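# Move the alphabetically first lettered box into the tote

## Task

Find the box in this office whose top letter is earliest in the alphabet, and get it, and only it, into the tote that stands near the door, sitting fully inside with nothing sticking out past the tote's rim. The robot must stay upright and level; tipping over or ending tilted counts as failure.

## Robot and tools

ROBOT. A Hello Robot Stretch 3 with a single arm. The wheeled base (two drive wheels, rounded back, 0.33 m long, 0.34 m wide) can only drive straight or spin in place, pivoting about a point between the wheels 0.05 m behind the front edge. A vertical mast carries a lift; on it a telescoping arm reaches out to the robot's right side, ending in a wrist (yaw, pitch, roll) and a two-finger gripper. To shift the gripper forward or back you drive the base. A head on top carries head_camera and nav_camera; wrist_camera rides on the gripper. With the arm in and wrist folded, a spin sweeps a 0.28 m radius; an unfolded level wrist reaches past that.

FRAMES. Base frame: origin on the floor between the drive wheels, x ahead, y to the left, z up, metres. hand_pose is reported in it, located where closed fingertips meet; with all wrist joints at 0 its x points up, y back toward the mast, z toward the robot's rear. The odometry frame is where the base frame was when the scene began; base_odometry counts wheel rotation only (slip looks like travel), heading in rad, left positive, within ±3.142.

TOOL move. One action per call. Either give base and/or joints (plus optional speeds, pace, contact_limits), or give servos alone.
- base: an object with exactly one key. translate_m is a relative drive from the current spot, metres, forward positive, -3 to 3. rotate_rad is a relative in-place turn, radians, left positive, -6.4 to 6.4. It counts from the last reported base position (or the live one if a move was still running).
- joints: an object of absolute targets, named keys, any subset: lift_m 0 to 1.1 m; arm_m 0 to 0.52 m extension; wrist_yaw_rad -1.345 to 4.42 (0 along the arm, positive swings toward the front); wrist_pitch_rad -1.57 to 0.451 (0 level, negative tips fingers down); wrist_roll_rad -2.911 to 2.918 (0 = fingers side by side, flat); gripper_m -0.089 to 0.179 (bigger is wider; real tip gap is about 0.007 m smaller near closed, 0.025 m smaller fully open); head_pan_rad -3.953 to 1.73 (0 ahead, positive left, -1.57 looks along the arm); head_tilt_rad -1.53 to 0.419 (negative down). Done tolerances: 0.004 for lift, arm, gripper; 0.02 yaw and roll; 0.05 pitch; 0.1 head.
- pace: "default" or "max". Default/max top speeds: translate 0.12/0.30 m/s, rotate 0.76/1.90 rad/s, lift 0.11/0.15 m/s, arm 0.14/0.40 m/s. The base is capped at 0.10 m/s and 0.63 rad/s unless lift below 0.30, arm below 0.03 and yaw above 2.54 together.
- speeds: per-key top speed replacing pace, not beyond max.
- contact_limits: per key, only alongside that key's own command. arm_m, translate_m, rotate_rad take a motor_effort percent (1 to 100) where the motion halts; the base has no such stop unless you give one, and each wheel then quits on its own, which can twist the robot. lift_m takes {"down": n, "up": n}, 1 to 100, force beyond normal free travel; below about 12 it may trip while moving freely.
- servos: "reboot" re-enables servos that switched off.
- cameras: list from head_camera, nav_camera, wrist_camera, all; [] for none; omitted means all.
- blocking: true/omitted waits until everything rests; false returns in about 0.5 s while motion continues. A later move overrides only the targets it names.
The same motion can take no longer than about 14 s.

OTHER TOOLS. wait(seconds 0 to 10, cameras) returns state, ending early once motion stops. stop(cameras) brakes all running motions. zoom_image(camera, region [x0,y0,x1,y1] pixels, max 504 by 504) enlarges part of that camera's newest image. finished_scene(scene) closes the scene, with scene the number of the one in progress; the box must stay in place afterward.

RESULT LINES. move: done or the worst status. base_status and joint_status per motion: done, moving, off_target (resting short, maybe still pushing), stopped, contact_stop (that joint goes slack), time_out, torque_fault (wrist/head servo off; needs reboot). An uncommanded stop or a refused call cancels the rest of that reply's move, wait and finished_scene calls. joint_positions, hand_pose, base_odometry, turned_by_wheels and turned_by_imu (prefer the IMU if they disagree by over 0.15 rad), base_tilt in degrees (forward/right positive, a few degrees of bias), motor_effort in percent with the action's peak in brackets (wrist_pitch saturates near 45, roll near 72), on_its_own for things the robot did unasked, lidar_m as 12 distances for 30-degree sectors counter-clockwise from straight ahead (1st front, 4th left, 7th rear, 10th right; "-" none or closer than 0.15 m; sees only at 0.17 m height, not glass), wrist_depth_mm and head_depth_mm as 7x7 grids of median depth, pictures naming the image order. head_camera images arrive rotated: turn them a quarter clockwise; nav_camera: a quarter counter-clockwise.

GRIPPING. Close to a value under the object's width to hold it; open to at least 0.05 over its width to let go. The reading does not confirm a grasp; resend if it slips.

CAUTIONS. Before folding the wrist to yaw 3.0 or unfolding it, keep lift 0.32 to 0.95, pitch -0.4, roll near 0; folded, lift may go to 0.25. When yaw is under -0.4, keep pitch at -0.5 or lower. Wrist and head push blindly; avoid sustained force. Pushing on something rigid with the gripper high (above about 0.45 m), or driving while hooked on something fixed, can tip the robot; if base_tilt grows, back the gripper off. Use a gentle lift down limit when lowering onto surfaces. Avoid dropping the box, releasing it while moving, slamming and hard collisions. Loose items may occasionally be nudged by outside forces.

Each tool is called after "Request:" as a command line: name --argument value for each argument, lists and objects as JSON in quotes; but a table of rows of numbers goes row by row, as --pt "numbers of a row", without its own name.

## Session

Request:
move

Scene clock: 0.00 s.
base_odometry: x=+0.000 y=+0.000 heading=+0.000
turned_by_wheels: +0.000
turned_by_imu: +0.000
base_tilt: forward=+1.0 right=-0.1
lidar_m: 0.80 1.67 1.61 1.34 1.00 0.97 1.01 1.40 1.53 1.06 0.79 0.77
head_depth_mm: 723 721 721 719 718 715 717 / 769 768 768 764 764 763 762 / 821 821 819 818 816 815 815 / 884 878 876 874 879 872 871 / 948 944 944 942 942 938 935 / 2044 2152 2141 2178 2210 2205 2170 / 1930 1918 1938 1945 1954 1974 1973
base_status: not commanded
joint_positions: lift_m=+0.444 arm_m=+0.002 wrist_yaw_rad=+3.097 wrist_pitch_rad=-0.467 wrist_roll_rad=+0.000 gripper_m=+0.037 head_pan_rad=+0.000 head_tilt_rad=-0.002
joint_status: not commanded
measured_speeds: all 0
motor_effort: left_wheel=-0.3 right_wheel=+1.7 lift_m=+27.5 arm_m=-9.1 wrist_yaw_rad=+0.9 wrist_pitch_rad=+2.5 wrist_roll_rad=+0.7 gripper_m=-0.2 head_pan_rad=+0.6 head_tilt_rad=+6.0
hand_pose: x=-0.0114 y=+0.0710 z=+0.4454 quat_wxyz=(+0.179, +0.691, +0.148, +0.684) (m; base frame)
wrist_depth_mm: - - 146 - - - - / - - 158 - - - - / - - 172 - - - - / - 920 190 - - - - / 809 785 204 798 813 819 789 / 676 667 128 638 654 695 687 / 581 593 283 580 571 592 588
pictures: head_camera (sideways), nav_camera (sideways), wrist_camera
Images, in order (width x height): head_camera 896x504, nav_camera 672x504, wrist_camera 644x364.

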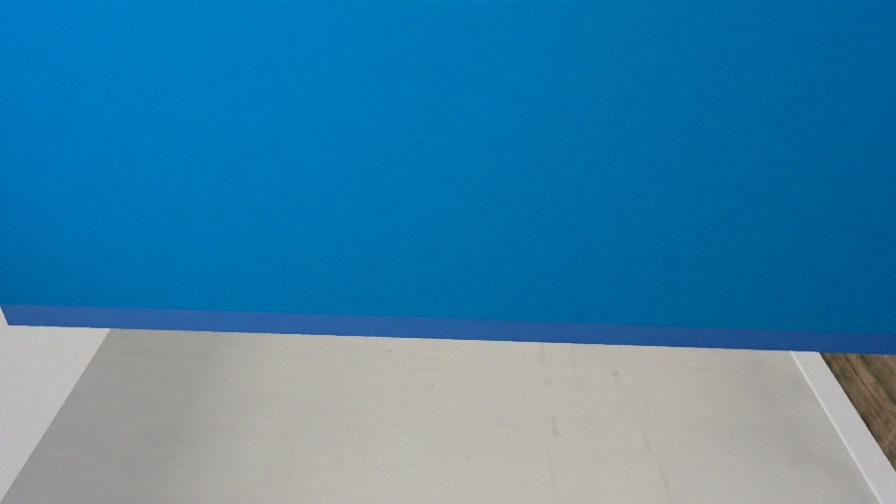

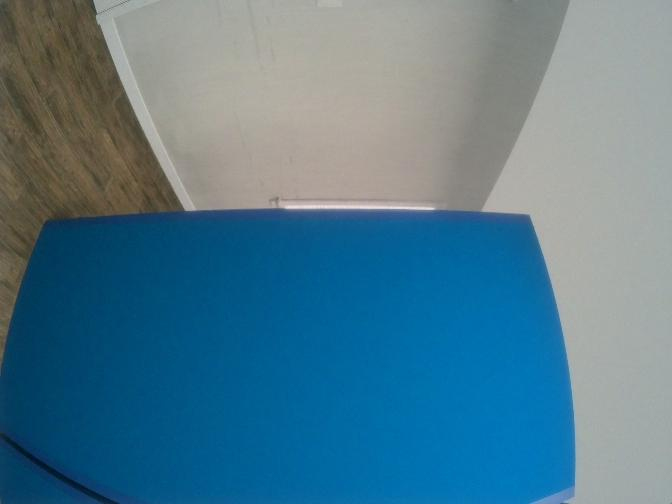

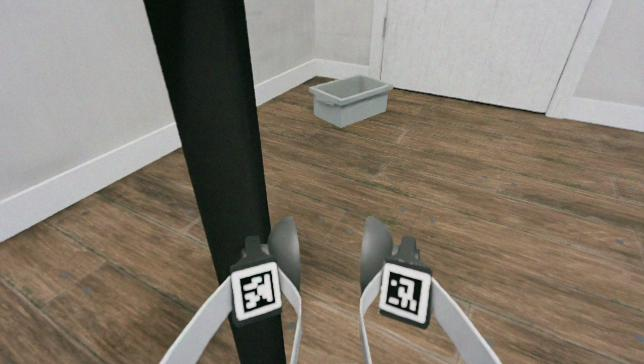

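Request:
move --joints '{"head_pan_rad": 1.2, "head_tilt_rad": -0.45}' --cameras '["head_camera", "nav_camera"]'

Request:
move --joints '{"head_pan_rad": 0.0, "head_tilt_rad": -0.45}' --cameras '["head_camera", "nav_camera"]'

Request:
move --joints '{"head_pan_rad": -1.2, "head_tilt_rad": -0.45}' --cameras '["head_camera", "nav_camera"]'

Request:
move --joints '{"head_pan_rad": -2.4, "head_tilt_rad": -0.45}' --cameras '["head_camera", "nav_camera"]'

Request:
move --joints '{"head_pan_rad": -3.6, "head_tilt_rad": -0.45}' --cameras '["head_camera", "nav_camera"]'

Scene clock: 10.37 s.
move: done
base_odometry: x=+0.000 y=+0.000 heading=+0.000
turned_by_wheels: +0.000
turned_by_imu: +0.001
base_tilt: forward=+1.0 right=+0.0
lidar_m: 0.80 1.68 1.61 1.34 1.00 0.97 1.01 1.40 1.53 1.06 0.79 0.77
head_depth_mm: 1317 1421 1513 1650 1788 1688 1398 / 1344 1433 1556 1694 1851 1666 1384 / 1383 1486 1603 1738 1908 1690 1388 / 1423 1528 1651 1809 1955 1680 1377 / 1443 1577 1703 1855 1987 1619 1383 / 1506 1629 1789 1947 2055 1632 1382 / 1530 1639 1747 1838 1889 1677 1392
base_status: not commanded
joint_positions: lift_m=+0.444 arm_m=+0.002 wrist_yaw_rad=+3.097 wrist_pitch_rad=-0.467 wrist_roll_rad=+0.000 gripper_m=+0.037 head_pan_rad=+1.225 head_tilt_rad=-0.449
joint_status: all done
measured_speeds: all 0
motor_effort: left_wheel=-0.5(0.6) right_wheel=+1.9(2.6) lift_m=+30.2(30.2) arm_m=-20.4(20.5) wrist_yaw_rad=+0.4(1.2) wrist_pitch_rad=+2.4(2.7) wrist_roll_rad=+0.8(0.9) gripper_m=+1.2(1.2) head_pan_rad=+1.0(5.1) head_tilt_rad=-2.4(6.0)
hand_pose: x=-0.0114 y=+0.0710 z=+0.4454 quat_wxyz=(+0.179, +0.691, +0.148, +0.684) (m; base frame)
wrist_depth_mm: - - 146 - - - - / - - 159 - - - - / - - 172 - - - - / - 919 190 - - - - / 789 792 205 792 810 806 804 / 681 678 128 639 651 685 678 / 583 610 284 591 565 590 592
pictures: head_camera (sideways), nav_camera (sideways)
Images, in order (width x height): head_camera 896x504, nav_camera 672x504.

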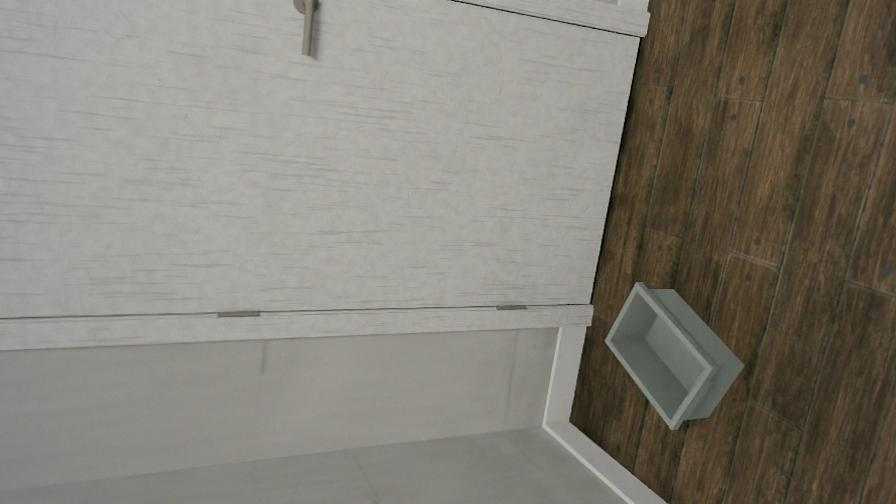

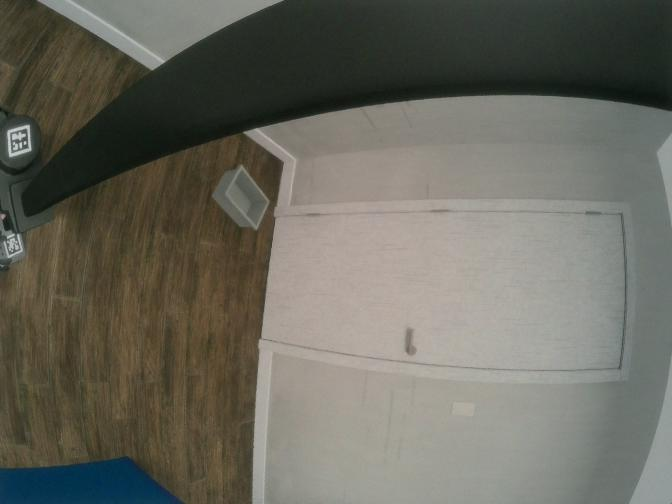

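Scene clock: 11.53 s.
move: done
base_odometry: x=+0.000 y=+0.000 heading=+0.000
turned_by_wheels: +0.000
turned_by_imu: +0.000
base_tilt: forward=+0.9 right=-0.2
lidar_m: 0.80 1.67 1.60 1.34 1.00 0.97 1.01 1.40 1.53 1.06 0.79 0.76
head_depth_mm: 642 682 727 781 840 918 998 / 680 722 775 832 901 986 1088 / 718 769 826 896 973 1082 1192 / 755 822 884 963 1057 1175 1301 / 808 879 955 1062 1180 1330 1364 / 1967 2091 2211 2378 2110 1681 1381 / 1779 1875 2000 2116 2100 1674 1379
base_status: not commanded
joint_positions: lift_m=+0.444 arm_m=+0.002 wrist_yaw_rad=+3.097 wrist_pitch_rad=-0.467 wrist_roll_rad=+0.000 gripper_m=+0.037 head_pan_rad=-0.013 head_tilt_rad=-0.450
joint_status: all done
measured_speeds: all 0
motor_effort: left_wheel=-0.3(0.6) right_wheel=+2.5(2.7) lift_m=+30.5(30.8) arm_m=-20.3(20.7) wrist_yaw_rad=+0.6(1.4) wrist_pitch_rad=+2.5(2.8) wrist_roll_rad=+0.8(1.1) gripper_m=+0.4(1.0) head_pan_rad=-2.4(5.8) head_tilt_rad=-2.5(4.1)
hand_pose: x=-0.0114 y=+0.0710 z=+0.4454 quat_wxyz=(+0.179, +0.691, +0.148, +0.684) (m; base frame)
wrist_depth_mm: - - 147 - - - - / - - 158 - - - - / - - 173 - - - - / - 940 190 - - - - / 812 805 205 787 788 793 789 / 683 670 128 631 663 675 682 / 588 593 283 585 572 587 589
pictures: head_camera (sideways), nav_camera (sideways)
Images, in order (width x height): head_camera 896x504, nav_camera 672x504.

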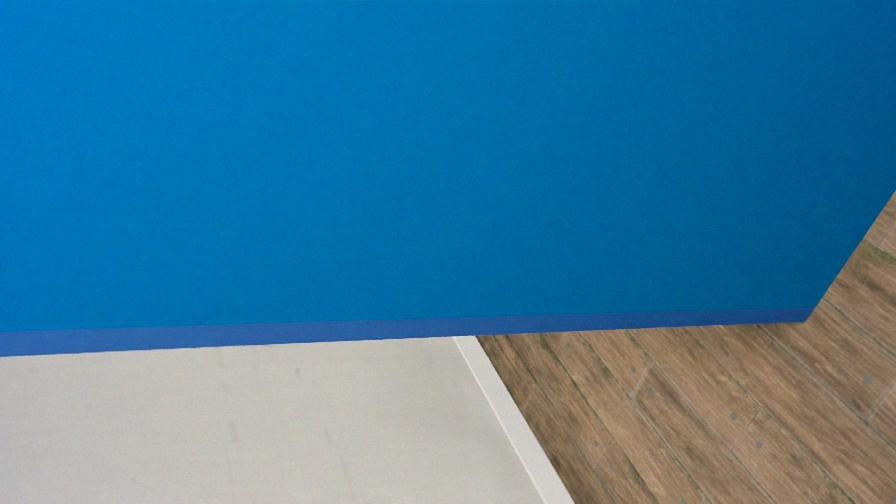

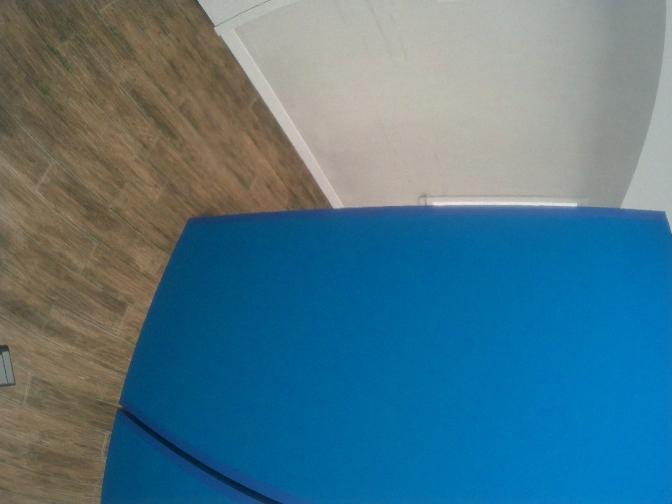

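Scene clock: 12.67 s.
move: done
base_odometry: x=+0.000 y=+0.000 heading=+0.000
turned_by_wheels: +0.000
turned_by_imu: +0.000
base_tilt: forward=+1.0 right=-0.3
lidar_m: 0.80 1.68 1.61 1.34 1.00 0.97 1.01 1.40 1.53 1.06 0.79 0.76
head_depth_mm: 962 1068 1187 1336 1525 1645 1395 / 901 984 1077 1200 1361 1547 1395 / 833 907 997 1091 1223 1382 1397 / 781 840 914 1004 1106 1239 1350 / 734 789 849 927 1017 1121 1247 / 693 740 794 858 933 1039 1148 / 657 704 751 811 872 950 1043
base_status: not commanded
joint_positions: lift_m=+0.444 arm_m=+0.002 wrist_yaw_rad=+3.097 wrist_pitch_rad=-0.467 wrist_roll_rad=+0.000 gripper_m=+0.037 head_pan_rad=-1.233 head_tilt_rad=-0.450
joint_status: all done
measured_speeds: all 0
motor_effort: left_wheel=-0.4(0.6) right_wheel=+2.4(2.8) lift_m=+30.4(30.9) arm_m=-20.2(20.8) wrist_yaw_rad=+0.3(1.2) wrist_pitch_rad=+2.4(2.7) wrist_roll_rad=+1.1(1.1) gripper_m=-0.3(1.0) head_pan_rad=-0.2(5.1) head_tilt_rad=-2.1(4.9)
hand_pose: x=-0.0114 y=+0.0710 z=+0.4454 quat_wxyz=(+0.179, +0.691, +0.148, +0.684) (m; base frame)
wrist_depth_mm: - - 146 - - - - / - - 158 - - - - / - - 173 - - - - / - 937 189 - - - - / 795 804 204 811 797 785 797 / 665 681 127 635 653 681 676 / 593 608 281 582 575 590 588
pictures: head_camera (sideways), nav_camera (sideways)
Images, in order (width x height): head_camera 896x504, nav_camera 672x504.

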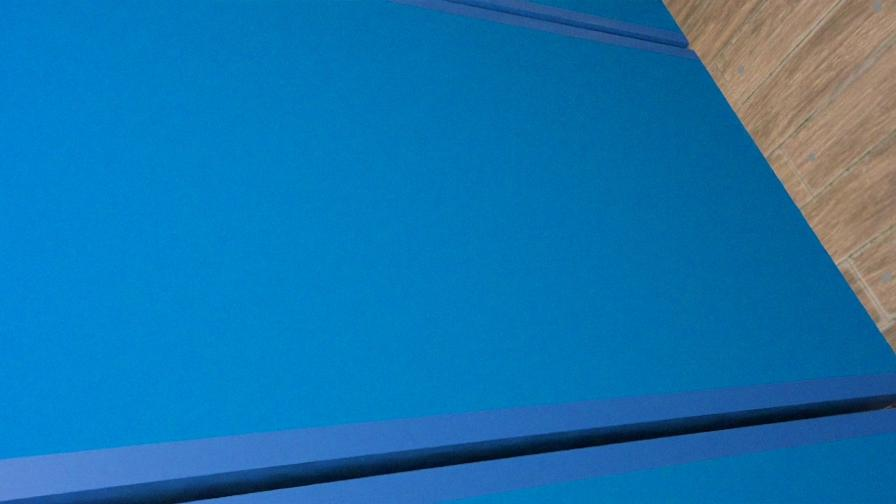

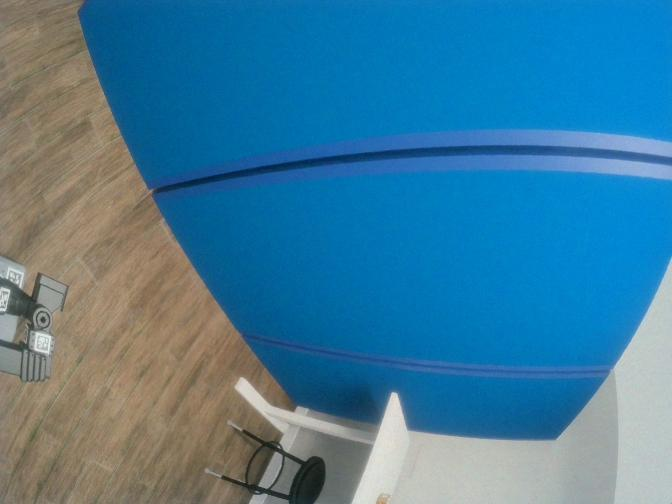

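Scene clock: 13.80 s.
move: done
base_odometry: x=+0.000 y=+0.000 heading=+0.000
turned_by_wheels: +0.000
turned_by_imu: +0.000
base_tilt: forward=+0.9 right=-0.1
lidar_m: 0.80 1.67 1.61 1.34 1.00 0.97 1.01 1.40 1.53 1.06 0.79 0.77
head_depth_mm: 1624 1684 1715 1780 1874 1706 1402 / 1935 2031 1953 2203 2078 1689 1394 / 1956 2113 1876 2448 2091 1692 1397 / 1891 2040 1730 2464 2107 1685 1387 / 1876 1992 1696 2363 2125 1670 1378 / 1800 1945 1700 2297 2029 1673 1373 / 1780 1909 1676 1992 2108 1664 1376
base_status: not commanded
joint_positions: lift_m=+0.444 arm_m=+0.002 wrist_yaw_rad=+3.097 wrist_pitch_rad=-0.467 wrist_roll_rad=+0.000 gripper_m=+0.037 head_pan_rad=-2.439 head_tilt_rad=-0.450
joint_status: all done
measured_speeds: all 0
motor_effort: left_wheel=-0.5(0.6) right_wheel=+2.5(2.7) lift_m=+30.7(30.7) arm_m=-20.1(20.7) wrist_yaw_rad=+0.4(1.2) wrist_pitch_rad=+2.5(2.7) wrist_roll_rad=+0.8(1.1) gripper_m=+0.8(1.2) head_pan_rad=+1.8(5.5) head_tilt_rad=-2.7(5.0)
hand_pose: x=-0.0114 y=+0.0710 z=+0.4454 quat_wxyz=(+0.179, +0.691, +0.148, +0.684) (m; base frame)
wrist_depth_mm: - - 146 - - - - / - - 158 - - - - / - - 172 - - - - / - 929 189 - - - - / 804 791 204 800 815 809 805 / 681 683 127 638 657 679 676 / 581 599 281 575 566 590 588
pictures: head_camera (sideways), nav_camera (sideways)
Images, in order (width x height): head_camera 896x504, nav_camera 672x504.

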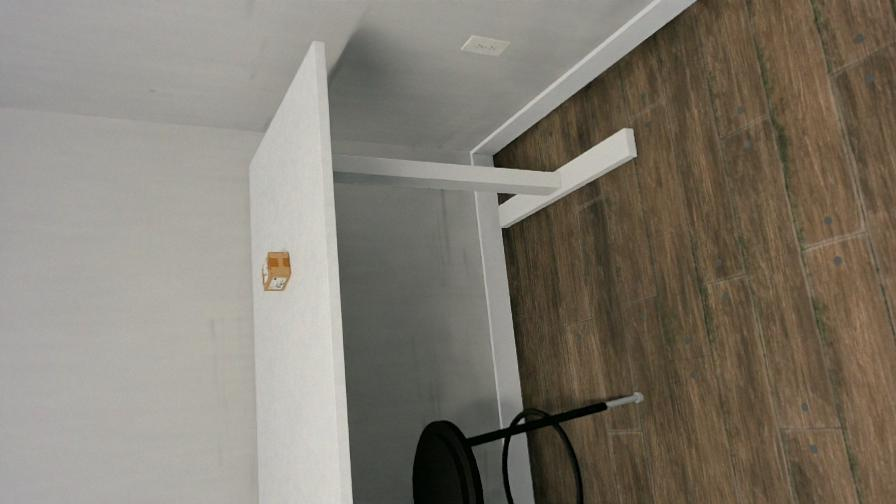

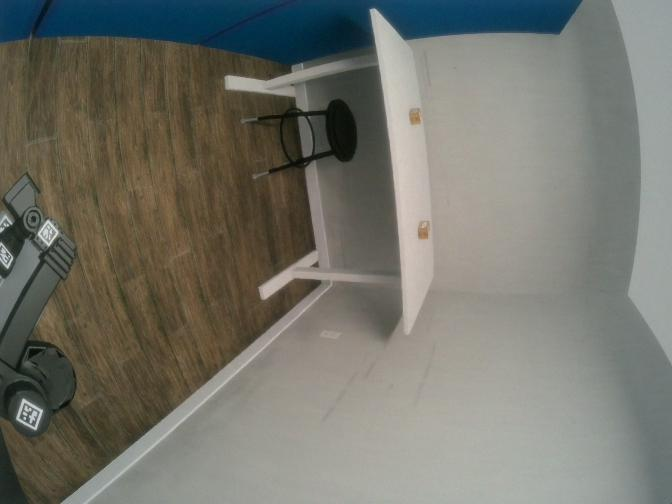

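Scene clock: 14.93 s.
move: done
base_odometry: x=+0.000 y=+0.000 heading=+0.000
turned_by_wheels: +0.000
turned_by_imu: +0.000
base_tilt: forward=+1.0 right=+0.0
lidar_m: 0.80 1.67 1.60 1.34 0.99 0.97 1.01 1.40 1.53 1.06 0.79 0.77
head_depth_mm: 794 852 922 1004 1103 1212 1329 / 799 866 931 1017 1114 1233 1340 / 809 868 938 1029 1123 1249 1356 / 818 881 951 1039 1140 1266 1359 / 829 888 963 1057 1168 1297 1384 / 837 898 977 1067 1184 1312 1381 / 845 910 991 1085 1200 1341 1385
base_status: not commanded
joint_positions: lift_m=+0.444 arm_m=+0.002 wrist_yaw_rad=+3.097 wrist_pitch_rad=-0.467 wrist_roll_rad=+0.000 gripper_m=+0.037 head_pan_rad=-3.641 head_tilt_rad=-0.450
joint_status: all done
measured_speeds: all 0
motor_effort: left_wheel=-0.6(0.7) right_wheel=+1.9(2.7) lift_m=+30.3(30.8) arm_m=-19.8(20.5) wrist_yaw_rad=+0.9(1.1) wrist_pitch_rad=+2.5(2.8) wrist_roll_rad=+0.8(1.1) gripper_m=-1.0(1.4) head_pan_rad=+1.2(5.1) head_tilt_rad=-2.8(3.9)
hand_pose: x=-0.0114 y=+0.0710 z=+0.4454 quat_wxyz=(+0.179, +0.691, +0.148, +0.684) (m; base frame)
wrist_depth_mm: - - 146 - - - - / - - 158 - - - - / - - 172 - - - - / - 931 190 - - - - / 798 803 206 810 799 801 782 / 674 688 127 633 661 680 682 / 593 608 284 585 572 578 594
pictures: head_camera (sideways), nav_camera (sideways)
Images, in order (width x height): head_camera 896x504, nav_camera 672x504.

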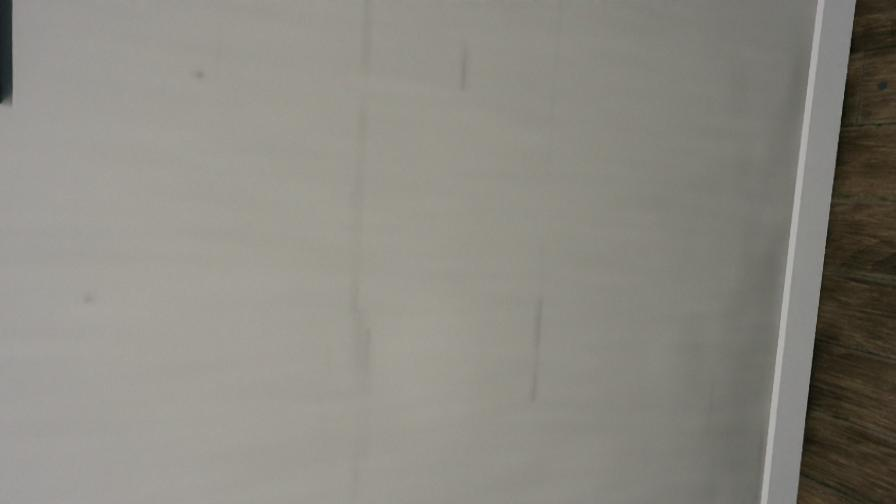

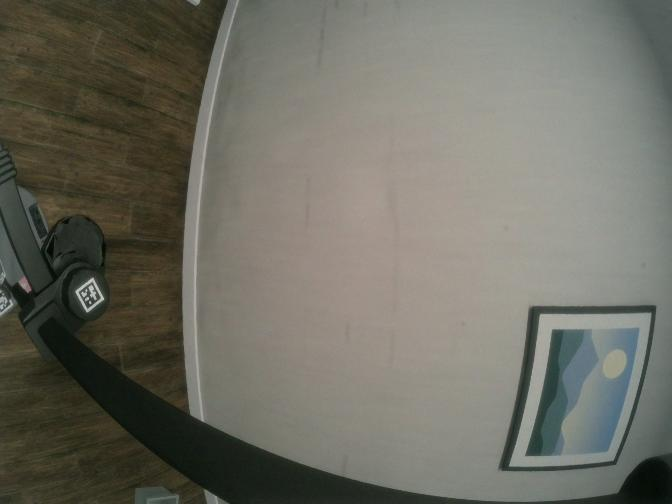

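Request:
move --joints '{"head_pan_rad": -2.35, "head_tilt_rad": -0.25}' --cameras '["head_camera", "nav_camera"]'

Request:
zoom_image --camera "nav_camera" --region '[340, 60, 500, 340]'

Scene clock: 38.60 s.
move: done
base_odometry: x=+0.000 y=+0.000 heading=+0.000
turned_by_wheels: +0.000
turned_by_imu: +0.001
base_tilt: forward=+1.0 right=+0.0
lidar_m: 0.80 1.68 1.60 1.34 1.00 0.96 1.01 1.40 1.53 1.06 0.79 0.76
head_depth_mm: 1966 2023 2118 1955 2141 2040 1667 / 1957 2048 2171 1829 2341 2062 1657 / 1931 2010 2120 1959 2320 2123 1653 / 1901 1964 2104 1940 2311 2095 1648 / 1882 1964 2091 1701 2291 2101 1644 / 1859 1949 2031 1685 1795 2020 1641 / 1840 1901 2000 1674 2152 2007 1653
base_status: not commanded
joint_positions: lift_m=+0.444 arm_m=+0.002 wrist_yaw_rad=+3.097 wrist_pitch_rad=-0.467 wrist_roll_rad=+0.000 gripper_m=+0.037 head_pan_rad=-2.321 head_tilt_rad=-0.253
joint_status: all done
measured_speeds: all 0
motor_effort: left_wheel=-0.4(0.6) right_wheel=+2.2(2.6) lift_m=+30.2(30.6) arm_m=-19.7(20.3) wrist_yaw_rad=+1.0(1.2) wrist_pitch_rad=+2.5(2.8) wrist_roll_rad=+0.8(0.9) gripper_m=+0.0(0.9) head_pan_rad=-0.8(5.4) head_tilt_rad=+4.5(6.0)
hand_pose: x=-0.0114 y=+0.0710 z=+0.4454 quat_wxyz=(+0.179, +0.691, +0.148, +0.684) (m; base frame)
wrist_depth_mm: - - 146 - - - - / - - 158 - - - - / - - 173 - - - - / - 910 189 - - - - / 789 806 205 781 802 795 795 / 688 678 127 641 664 669 673 / 576 593 283 587 573 591 592
pictures: head_camera (sideways), nav_camera (sideways)
Images, in order (width x height): head_camera 896x504, nav_camera 672x504.

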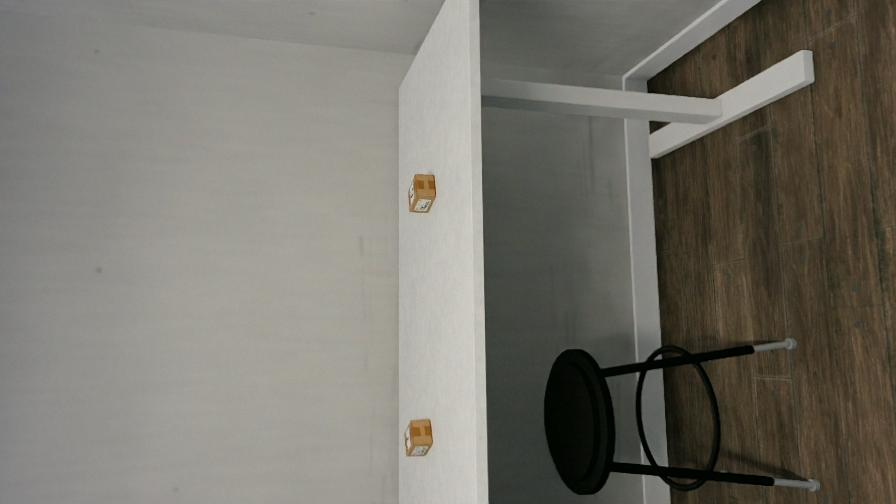

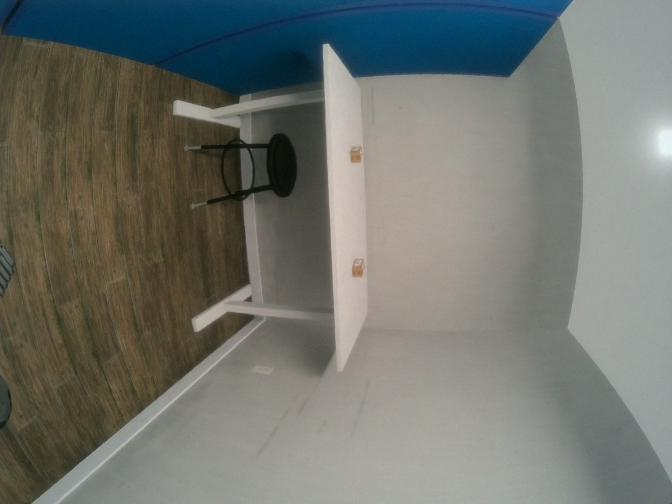

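Scaled by 1.800 from the camera's 672x504 image, which has a finer 792x594 frame.

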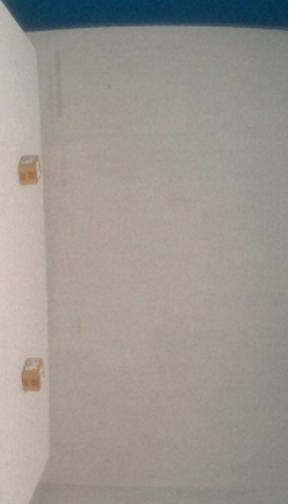

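Request:
zoom_image --camera "head_camera" --region '[390, 160, 450, 220]'

Request:
zoom_image --camera "head_camera" --region '[390, 405, 450, 465]'

Scaled by 8.400 from the camera's 896x504 image, which has a finer 1280x720 frame.

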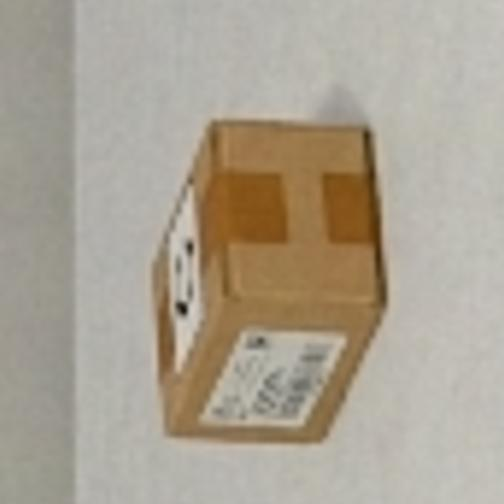

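Scaled by 8.400 from the camera's 896x504 image, which has a finer 1280x720 frame.

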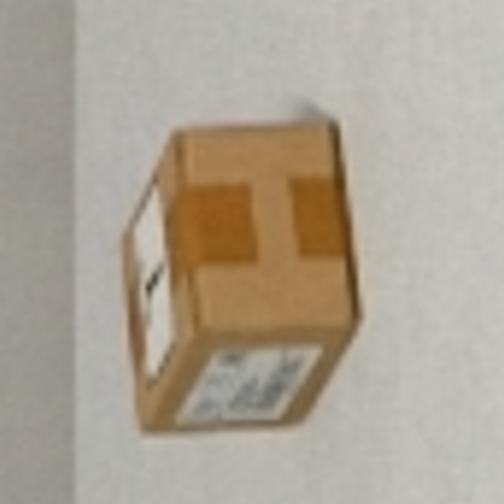

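Request:
move --base '{"rotate_rad": -2.147}' --joints '{"head_pan_rad": 0.0, "head_tilt_rad": -0.4}' --cameras '["head_camera", "nav_camera"]'

Scene clock: 67.60 s.
move: done
base_odometry: x=+0.000 y=+0.000 heading=-2.146
turned_by_wheels: -2.146
turned_by_imu: -2.138
base_tilt: forward=+1.1 right=-0.2
lidar_m: 1.53 1.10 0.80 0.77 0.79 1.69 1.61 1.38 1.00 0.97 1.00 1.36
head_depth_mm: 1800 1920 1634 2237 2300 1784 1447 / 1815 1951 1750 2240 2311 1766 1453 / 1839 1966 1743 2269 2276 1772 1442 / 1835 1968 1735 2200 2195 1753 1431 / 1849 1979 1680 2232 2160 1741 1434 / 1851 1978 1706 2276 2101 1749 1432 / 1857 1980 1876 2107 2071 1743 1425
base_status: done
joint_positions: lift_m=+0.444 arm_m=+0.002 wrist_yaw_rad=+3.097 wrist_pitch_rad=-0.467 wrist_roll_rad=+0.000 gripper_m=+0.037 head_pan_rad=+0.003 head_tilt_rad=-0.400
joint_status: all done
measured_speeds: all 0
motor_effort: left_wheel=+11.3(15.7) right_wheel=-10.5(13.3) lift_m=+29.6(30.3) arm_m=-20.0(20.8) wrist_yaw_rad=+0.7(1.5) wrist_pitch_rad=+2.7(2.8) wrist_roll_rad=+0.8(1.1) gripper_m=+0.1(1.5) head_pan_rad=-3.0(5.1) head_tilt_rad=-2.0(5.2)
hand_pose: x=-0.0114 y=+0.0710 z=+0.4454 quat_wxyz=(+0.179, +0.691, +0.148, +0.684) (m; base frame)
wrist_depth_mm: 712 - 143 - 737 - - / - - 155 - 796 - - / - - 171 - 866 - - / - 904 189 898 948 932 - / 795 787 205 806 786 794 799 / 673 676 128 639 653 693 670 / 586 599 284 589 568 592 578
pictures: head_camera (sideways), nav_camera (sideways)
Images, in order (width x height): head_camera 896x504, nav_camera 672x504.

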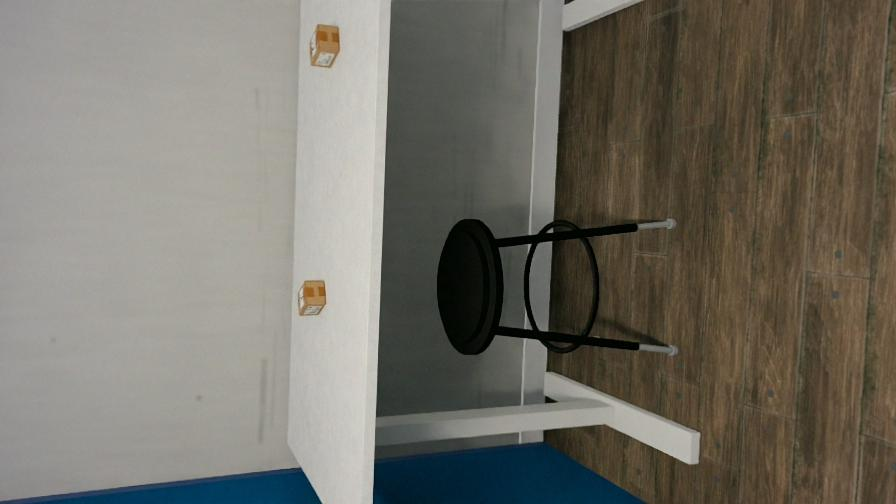

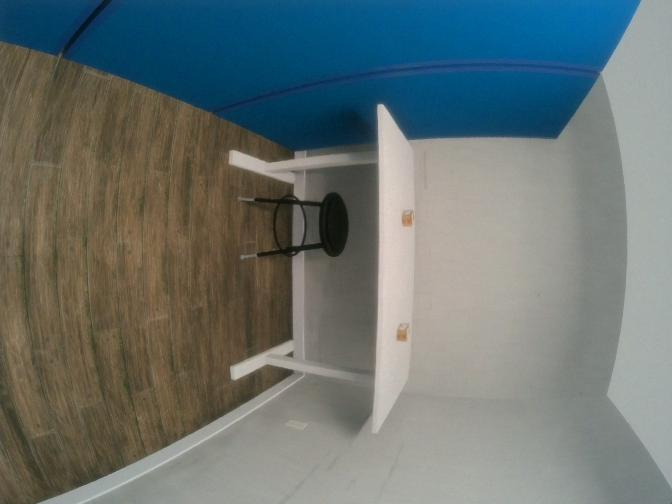

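Request:
move --joints '{"lift_m": 0.28}' --pace "max" --cameras '["wrist_camera"]'

Request:
move --base '{"translate_m": 0.85}' --joints '{"head_tilt_rad": -0.5, "head_pan_rad": -0.3}' --pace "max" --cameras '["head_camera", "nav_camera"]'

Scene clock: 99.60 s.
move: done
base_odometry: x=+0.000 y=+0.000 heading=-2.146
turned_by_wheels: +0.000
turned_by_imu: +0.001
base_tilt: forward=+1.0 right=-0.3
lidar_m: 1.54 1.10 0.80 0.77 0.79 1.69 1.61 1.38 1.00 0.96 1.00 1.36
head_depth_mm: 1802 1942 1628 2255 2309 1773 1448 / 1827 1937 1764 2253 2288 1789 1448 / 1819 1949 1741 2270 2294 1754 1440 / 1840 1974 1753 2208 2211 1778 1436 / 1849 1968 1677 2216 2169 1761 1435 / 1860 1995 1703 2259 2082 1752 1430 / 1854 1961 1877 2042 2072 1770 1414
base_status: not commanded
joint_positions: lift_m=+0.280 arm_m=+0.002 wrist_yaw_rad=+3.097 wrist_pitch_rad=-0.469 wrist_roll_rad=+0.000 gripper_m=+0.037 head_pan_rad=+0.000 head_tilt_rad=-0.400
joint_status: all done
measured_speeds: all 0
motor_effort: left_wheel=+11.3(11.5) right_wheel=-10.4(10.9) lift_m=+21.6(27.2) arm_m=-19.7(20.2) wrist_yaw_rad=+0.8(1.4) wrist_pitch_rad=+2.7(3.0) wrist_roll_rad=+0.9(1.1) gripper_m=+0.1(1.1) head_pan_rad=-2.5(4.8) head_tilt_rad=-2.7(3.0)
hand_pose: x=-0.0114 y=+0.0708 z=+0.2815 quat_wxyz=(+0.180, +0.691, +0.149, +0.684) (m; base frame)
wrist_depth_mm: 705 - 143 - 751 - - / - - 156 - 796 - - / 846 - 171 862 855 858 853 / 701 688 190 699 706 695 691 / 574 572 205 570 577 574 573 / 488 486 127 280 473 483 487 / 268 269 253 259 268 424 417
pictures: wrist_camera
Images, in order (width x height): wrist_camera 644x364.

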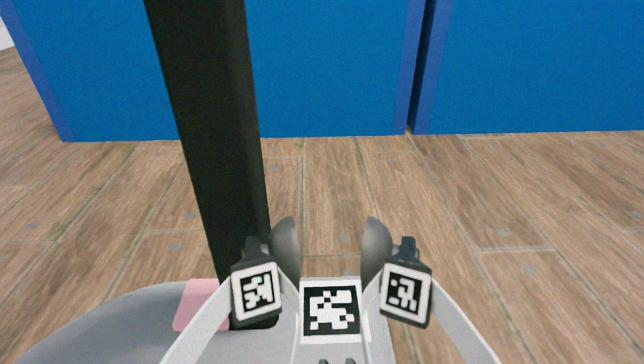

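Scene clock: 103.77 s.
move: done
base_odometry: x=-0.462 y=-0.713 heading=-2.146
turned_by_wheels: +0.000
turned_by_imu: -0.001
base_tilt: forward=+0.9 right=-0.2
lidar_m: 0.69 0.73 0.81 0.77 0.80 1.08 2.45 1.37 1.00 0.95 0.99 1.08
head_depth_mm: 1206 1309 1211 811 1229 1418 1333 / 1174 1287 1209 807 682 1620 1335 / 1152 1254 1202 808 678 1607 1343 / 1124 1220 1203 805 651 1605 1332 / 1096 1191 1192 800 647 1583 1332 / 1071 1163 1186 803 623 1498 1273 / 1050 1139 1183 796 602 935 1324
base_status: done
joint_positions: lift_m=+0.280 arm_m=+0.002 wrist_yaw_rad=+3.097 wrist_pitch_rad=-0.469 wrist_roll_rad=+0.000 gripper_m=+0.037 head_pan_rad=-0.301 head_tilt_rad=-0.502
joint_status: all done
measured_speeds: all 0
motor_effort: left_wheel=+9.7(20.6) right_wheel=-2.6(6.7) lift_m=+26.1(26.2) arm_m=-19.1(20.0) wrist_yaw_rad=+0.6(1.4) wrist_pitch_rad=+2.7(3.1) wrist_roll_rad=+0.9(1.1) gripper_m=+0.5(1.5) head_pan_rad=+2.1(4.9) head_tilt_rad=+0.7(5.2)
hand_pose: x=-0.0114 y=+0.0708 z=+0.2815 quat_wxyz=(+0.180, +0.691, +0.149, +0.684) (m; base frame)
wrist_depth_mm: 714 - 143 - 736 746 - / 754 - 156 - 785 809 - / 825 794 171 841 867 862 870 / 696 699 190 700 704 695 672 / 573 573 204 578 582 578 586 / 485 490 128 281 475 488 485 / 266 269 251 258 266 425 419
pictures: head_camera (sideways), nav_camera (sideways)
Images, in order (width x height): head_camera 896x504, nav_camera 672x504.

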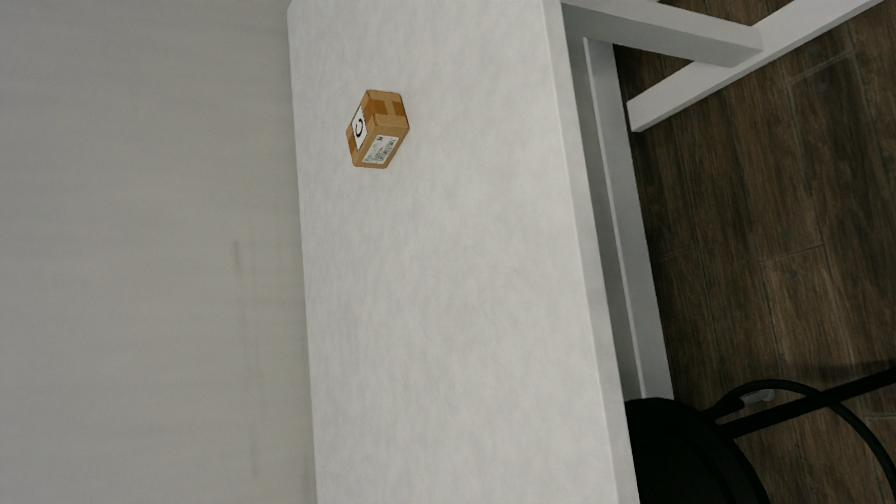

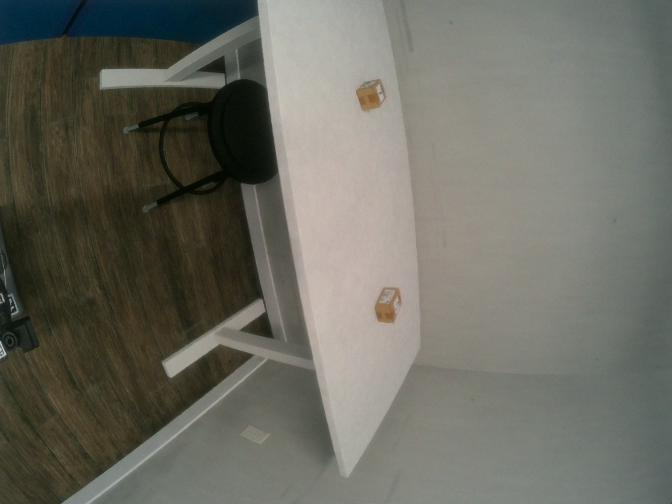

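Request:
zoom_image --camera "head_camera" --region '[335, 85, 420, 170]'

Request:
move --joints '{"head_pan_rad": 0.2, "head_tilt_rad": -0.5}' --cameras '["head_camera"]'

Scaled by 5.929 from the camera's 896x504 image, which has a finer 1280x720 frame.

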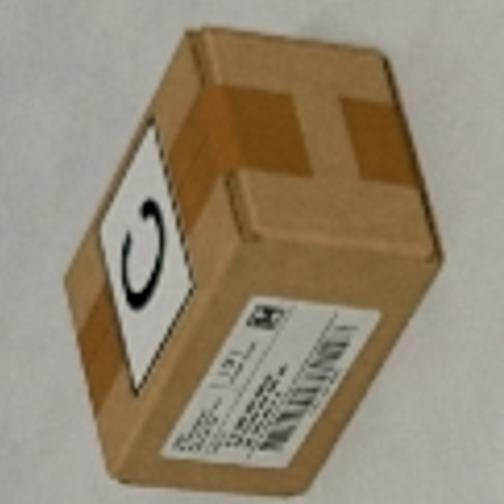

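Scene clock: 108.07 s.
move: done
base_odometry: x=-0.462 y=-0.713 heading=-2.146
turned_by_wheels: +0.000
turned_by_imu: +0.001
base_tilt: forward=+1.0 right=-0.3
lidar_m: 0.69 0.73 0.80 0.77 0.80 1.09 2.44 1.37 0.99 0.96 0.99 1.08
head_depth_mm: 1057 1129 1183 814 613 1573 1338 / 1077 1169 1199 811 610 1559 1336 / 1094 1198 1201 808 632 981 1275 / 1125 1229 1198 804 651 967 1335 / 1147 1258 1202 806 676 1205 1278 / 1185 1302 1191 804 1197 1445 1331 / 1205 1297 1186 799 1202 1494 1297
base_status: not commanded
joint_positions: lift_m=+0.280 arm_m=+0.002 wrist_yaw_rad=+3.097 wrist_pitch_rad=-0.469 wrist_roll_rad=+0.000 gripper_m=+0.037 head_pan_rad=+0.213 head_tilt_rad=-0.501
joint_status: all done
measured_speeds: all 0
motor_effort: left_wheel=+9.7(9.9) right_wheel=-2.2(2.8) lift_m=+30.1(30.4) arm_m=-18.2(19.0) wrist_yaw_rad=+0.8(1.2) wrist_pitch_rad=+2.9(3.1) wrist_roll_rad=+0.7(1.0) gripper_m=-0.1(1.1) head_pan_rad=+1.6(4.9) head_tilt_rad=+3.0(4.7)
hand_pose: x=-0.0114 y=+0.0708 z=+0.2815 quat_wxyz=(+0.180, +0.691, +0.149, +0.684) (m; base frame)
wrist_depth_mm: 709 - 144 - 738 750 - / 763 - 156 - 815 812 - / 816 809 172 858 841 857 861 / 697 688 190 691 702 706 671 / 573 572 205 570 579 579 568 / 481 484 128 281 472 486 488 / 267 265 252 260 267 420 424
pictures: head_camera (sideways)
Images, in order (width x height): head_camera 896x504.

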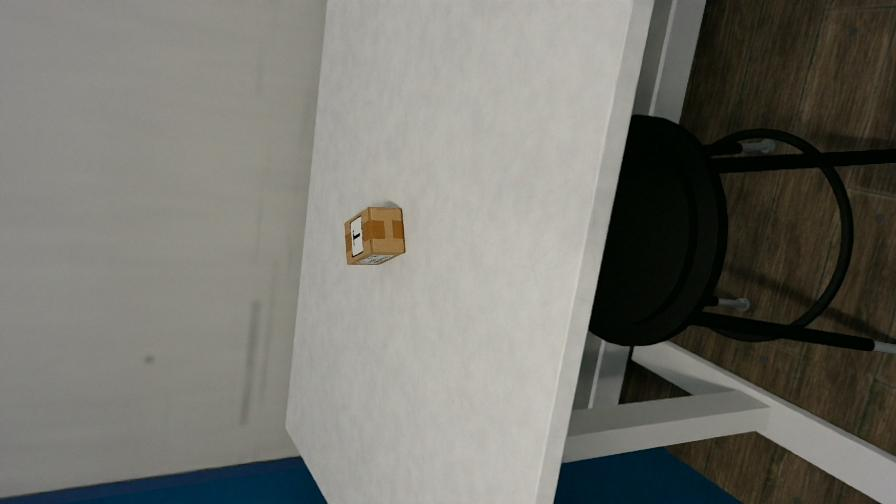

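Request:
zoom_image --camera "head_camera" --region '[335, 195, 415, 275]'

Scaled by 6.300 from the camera's 896x504 image, which has a finer 1280x720 frame.

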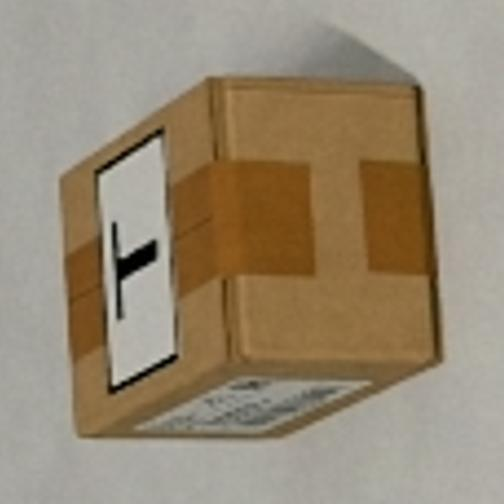

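Request:
move --base '{"translate_m": -1.75}' --joints '{"head_tilt_rad": -0.5, "head_pan_rad": 1.57}' --pace "max" --cameras '["head_camera", "nav_camera"]'

Request:
move --base '{"rotate_rad": 1.571}' --joints '{"head_tilt_rad": -0.4, "head_pan_rad": 0.0}' --pace "max" --cameras '["head_camera", "nav_camera"]'

Scene clock: 133.70 s.
move: done
base_odometry: x=+0.490 y=+0.755 heading=-2.146
turned_by_wheels: +0.000
turned_by_imu: +0.004
base_tilt: forward=+0.8 right=-0.1
lidar_m: 2.63 1.09 0.79 0.87 1.05 0.73 0.71 0.74 1.01 0.97 1.01 1.37
head_depth_mm: 890 863 832 818 904 1002 1141 / 3233 3479 3546 2338 1270 1218 1208 / 3195 3581 3740 2669 2030 1593 1354 / 3353 3554 3685 2705 1997 1607 1339 / 3305 3553 3758 2662 1984 1593 1342 / 2699 2823 2883 2554 1966 1590 1339 / 1967 1977 2038 2073 1933 1610 1369
base_status: done
joint_positions: lift_m=+0.280 arm_m=+0.002 wrist_yaw_rad=+3.097 wrist_pitch_rad=-0.469 wrist_roll_rad=+0.000 gripper_m=+0.037 head_pan_rad=+1.570 head_tilt_rad=-0.499
joint_status: all done
measured_speeds: all 0
motor_effort: left_wheel=-5.2(12.2) right_wheel=+0.4(16.0) lift_m=+21.8(30.6) arm_m=-17.1(18.5) wrist_yaw_rad=+1.1(1.4) wrist_pitch_rad=+2.8(3.2) wrist_roll_rad=+0.8(1.2) gripper_m=-1.1(1.3) head_pan_rad=-2.5(5.4) head_tilt_rad=-0.9(3.5)
hand_pose: x=-0.0114 y=+0.0708 z=+0.2815 quat_wxyz=(+0.180, +0.691, +0.149, +0.684) (m; base frame)
wrist_depth_mm: - - 147 - 737 - - / - - 158 - 811 - - / 858 860 173 886 850 870 849 / 703 704 190 699 696 697 707 / 569 574 206 579 572 587 575 / 487 486 128 281 480 487 487 / 264 267 252 257 267 420 422
pictures: head_camera (sideways), nav_camera (sideways)
Images, in order (width x height): head_camera 896x504, nav_camera 672x504.

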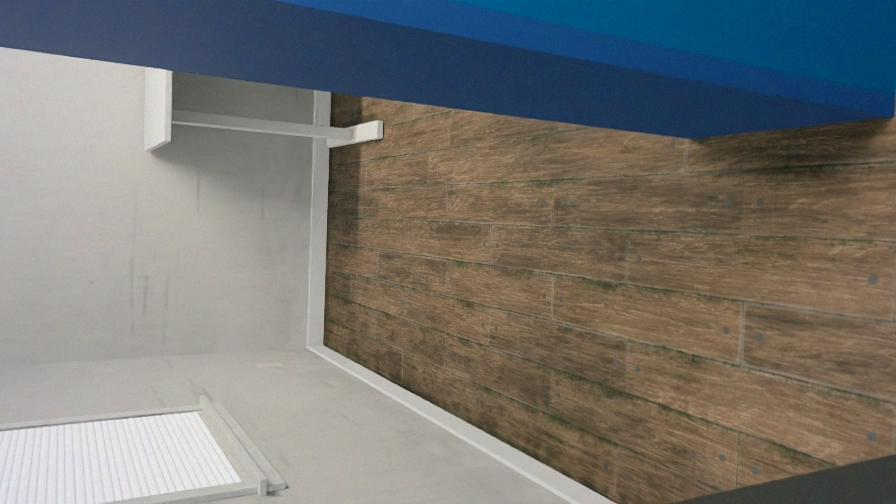

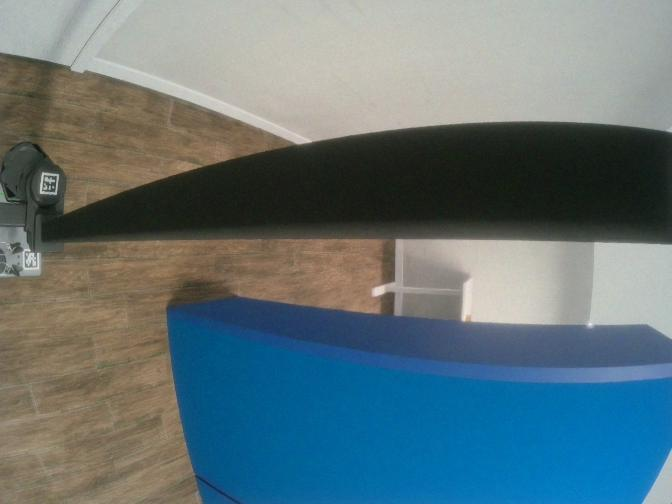

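Scene clock: 135.80 s.
move: done
base_odometry: x=+0.490 y=+0.755 heading=-0.576
turned_by_wheels: +1.571
turned_by_imu: +1.565
base_tilt: forward=+0.9 right=-0.3
lidar_m: 0.82 1.06 0.73 0.71 0.74 1.01 0.97 1.01 1.35 2.43 1.10 0.79
head_depth_mm: 808 787 769 781 837 907 1003 / 3178 3352 3632 1168 1132 1110 1092 / 3259 3457 3743 3201 2300 1775 1436 / 3294 3527 3808 3250 2283 1752 1423 / 3308 3532 3860 3222 2255 1767 1423 / 3127 3219 3222 2968 2265 1747 1429 / 2165 2155 2178 2256 2110 1749 1437
base_status: done
joint_positions: lift_m=+0.280 arm_m=+0.002 wrist_yaw_rad=+3.097 wrist_pitch_rad=-0.469 wrist_roll_rad=+0.000 gripper_m=+0.037 head_pan_rad=-0.016 head_tilt_rad=-0.401
joint_status: all done
measured_speeds: translate_m=+0.000 rotate_rad=+0.000 lift_m=+0.000 arm_m=+0.000 wrist_yaw_rad=+0.000 wrist_pitch_rad=+0.000 wrist_roll_rad=+0.000 head_pan_rad=+0.024 head_tilt_rad=+0.000
motor_effort: left_wheel=-8.2(17.2) right_wheel=+10.1(16.6) lift_m=+24.3(24.3) arm_m=-19.7(20.9) wrist_yaw_rad=+0.9(1.4) wrist_pitch_rad=+2.7(3.1) wrist_roll_rad=+0.9(1.0) gripper_m=-0.2(1.6) head_pan_rad=+3.4(4.8) head_tilt_rad=+3.0(6.1)
hand_pose: x=-0.0114 y=+0.0708 z=+0.2815 quat_wxyz=(+0.180, +0.691, +0.149, +0.684) (m; base frame)
wrist_depth_mm: - - 143 - 673 - - / 697 - 155 - 737 - - / 754 - 170 - 795 797 846 / 734 702 189 695 706 712 697 / 554 576 205 574 580 576 578 / 484 490 128 281 471 481 485 / 264 267 252 260 268 424 420
pictures: head_camera (sideways), nav_camera (sideways)
Images, in order (width x height): head_camera 896x504, nav_camera 672x504.

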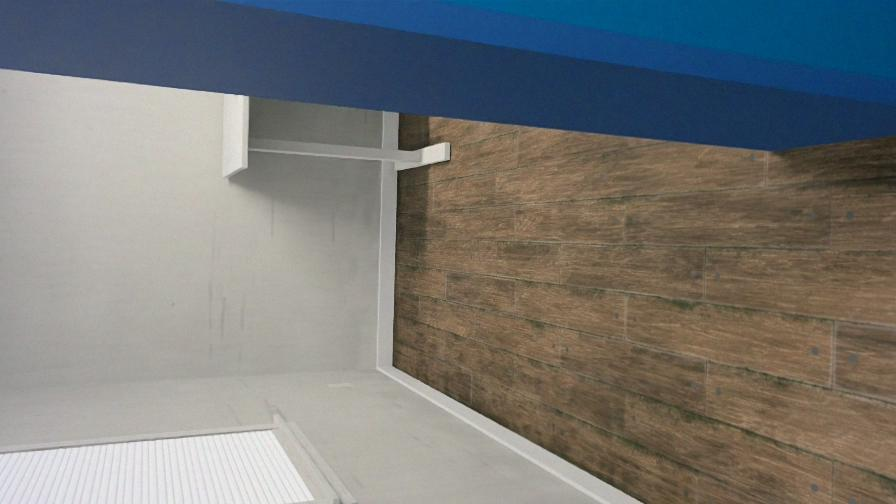

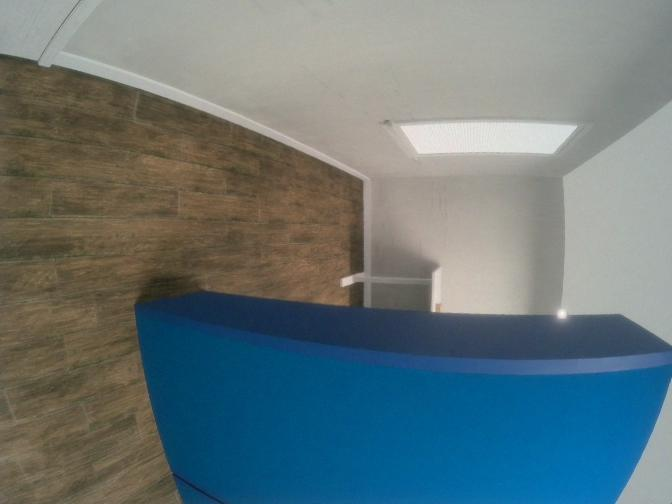

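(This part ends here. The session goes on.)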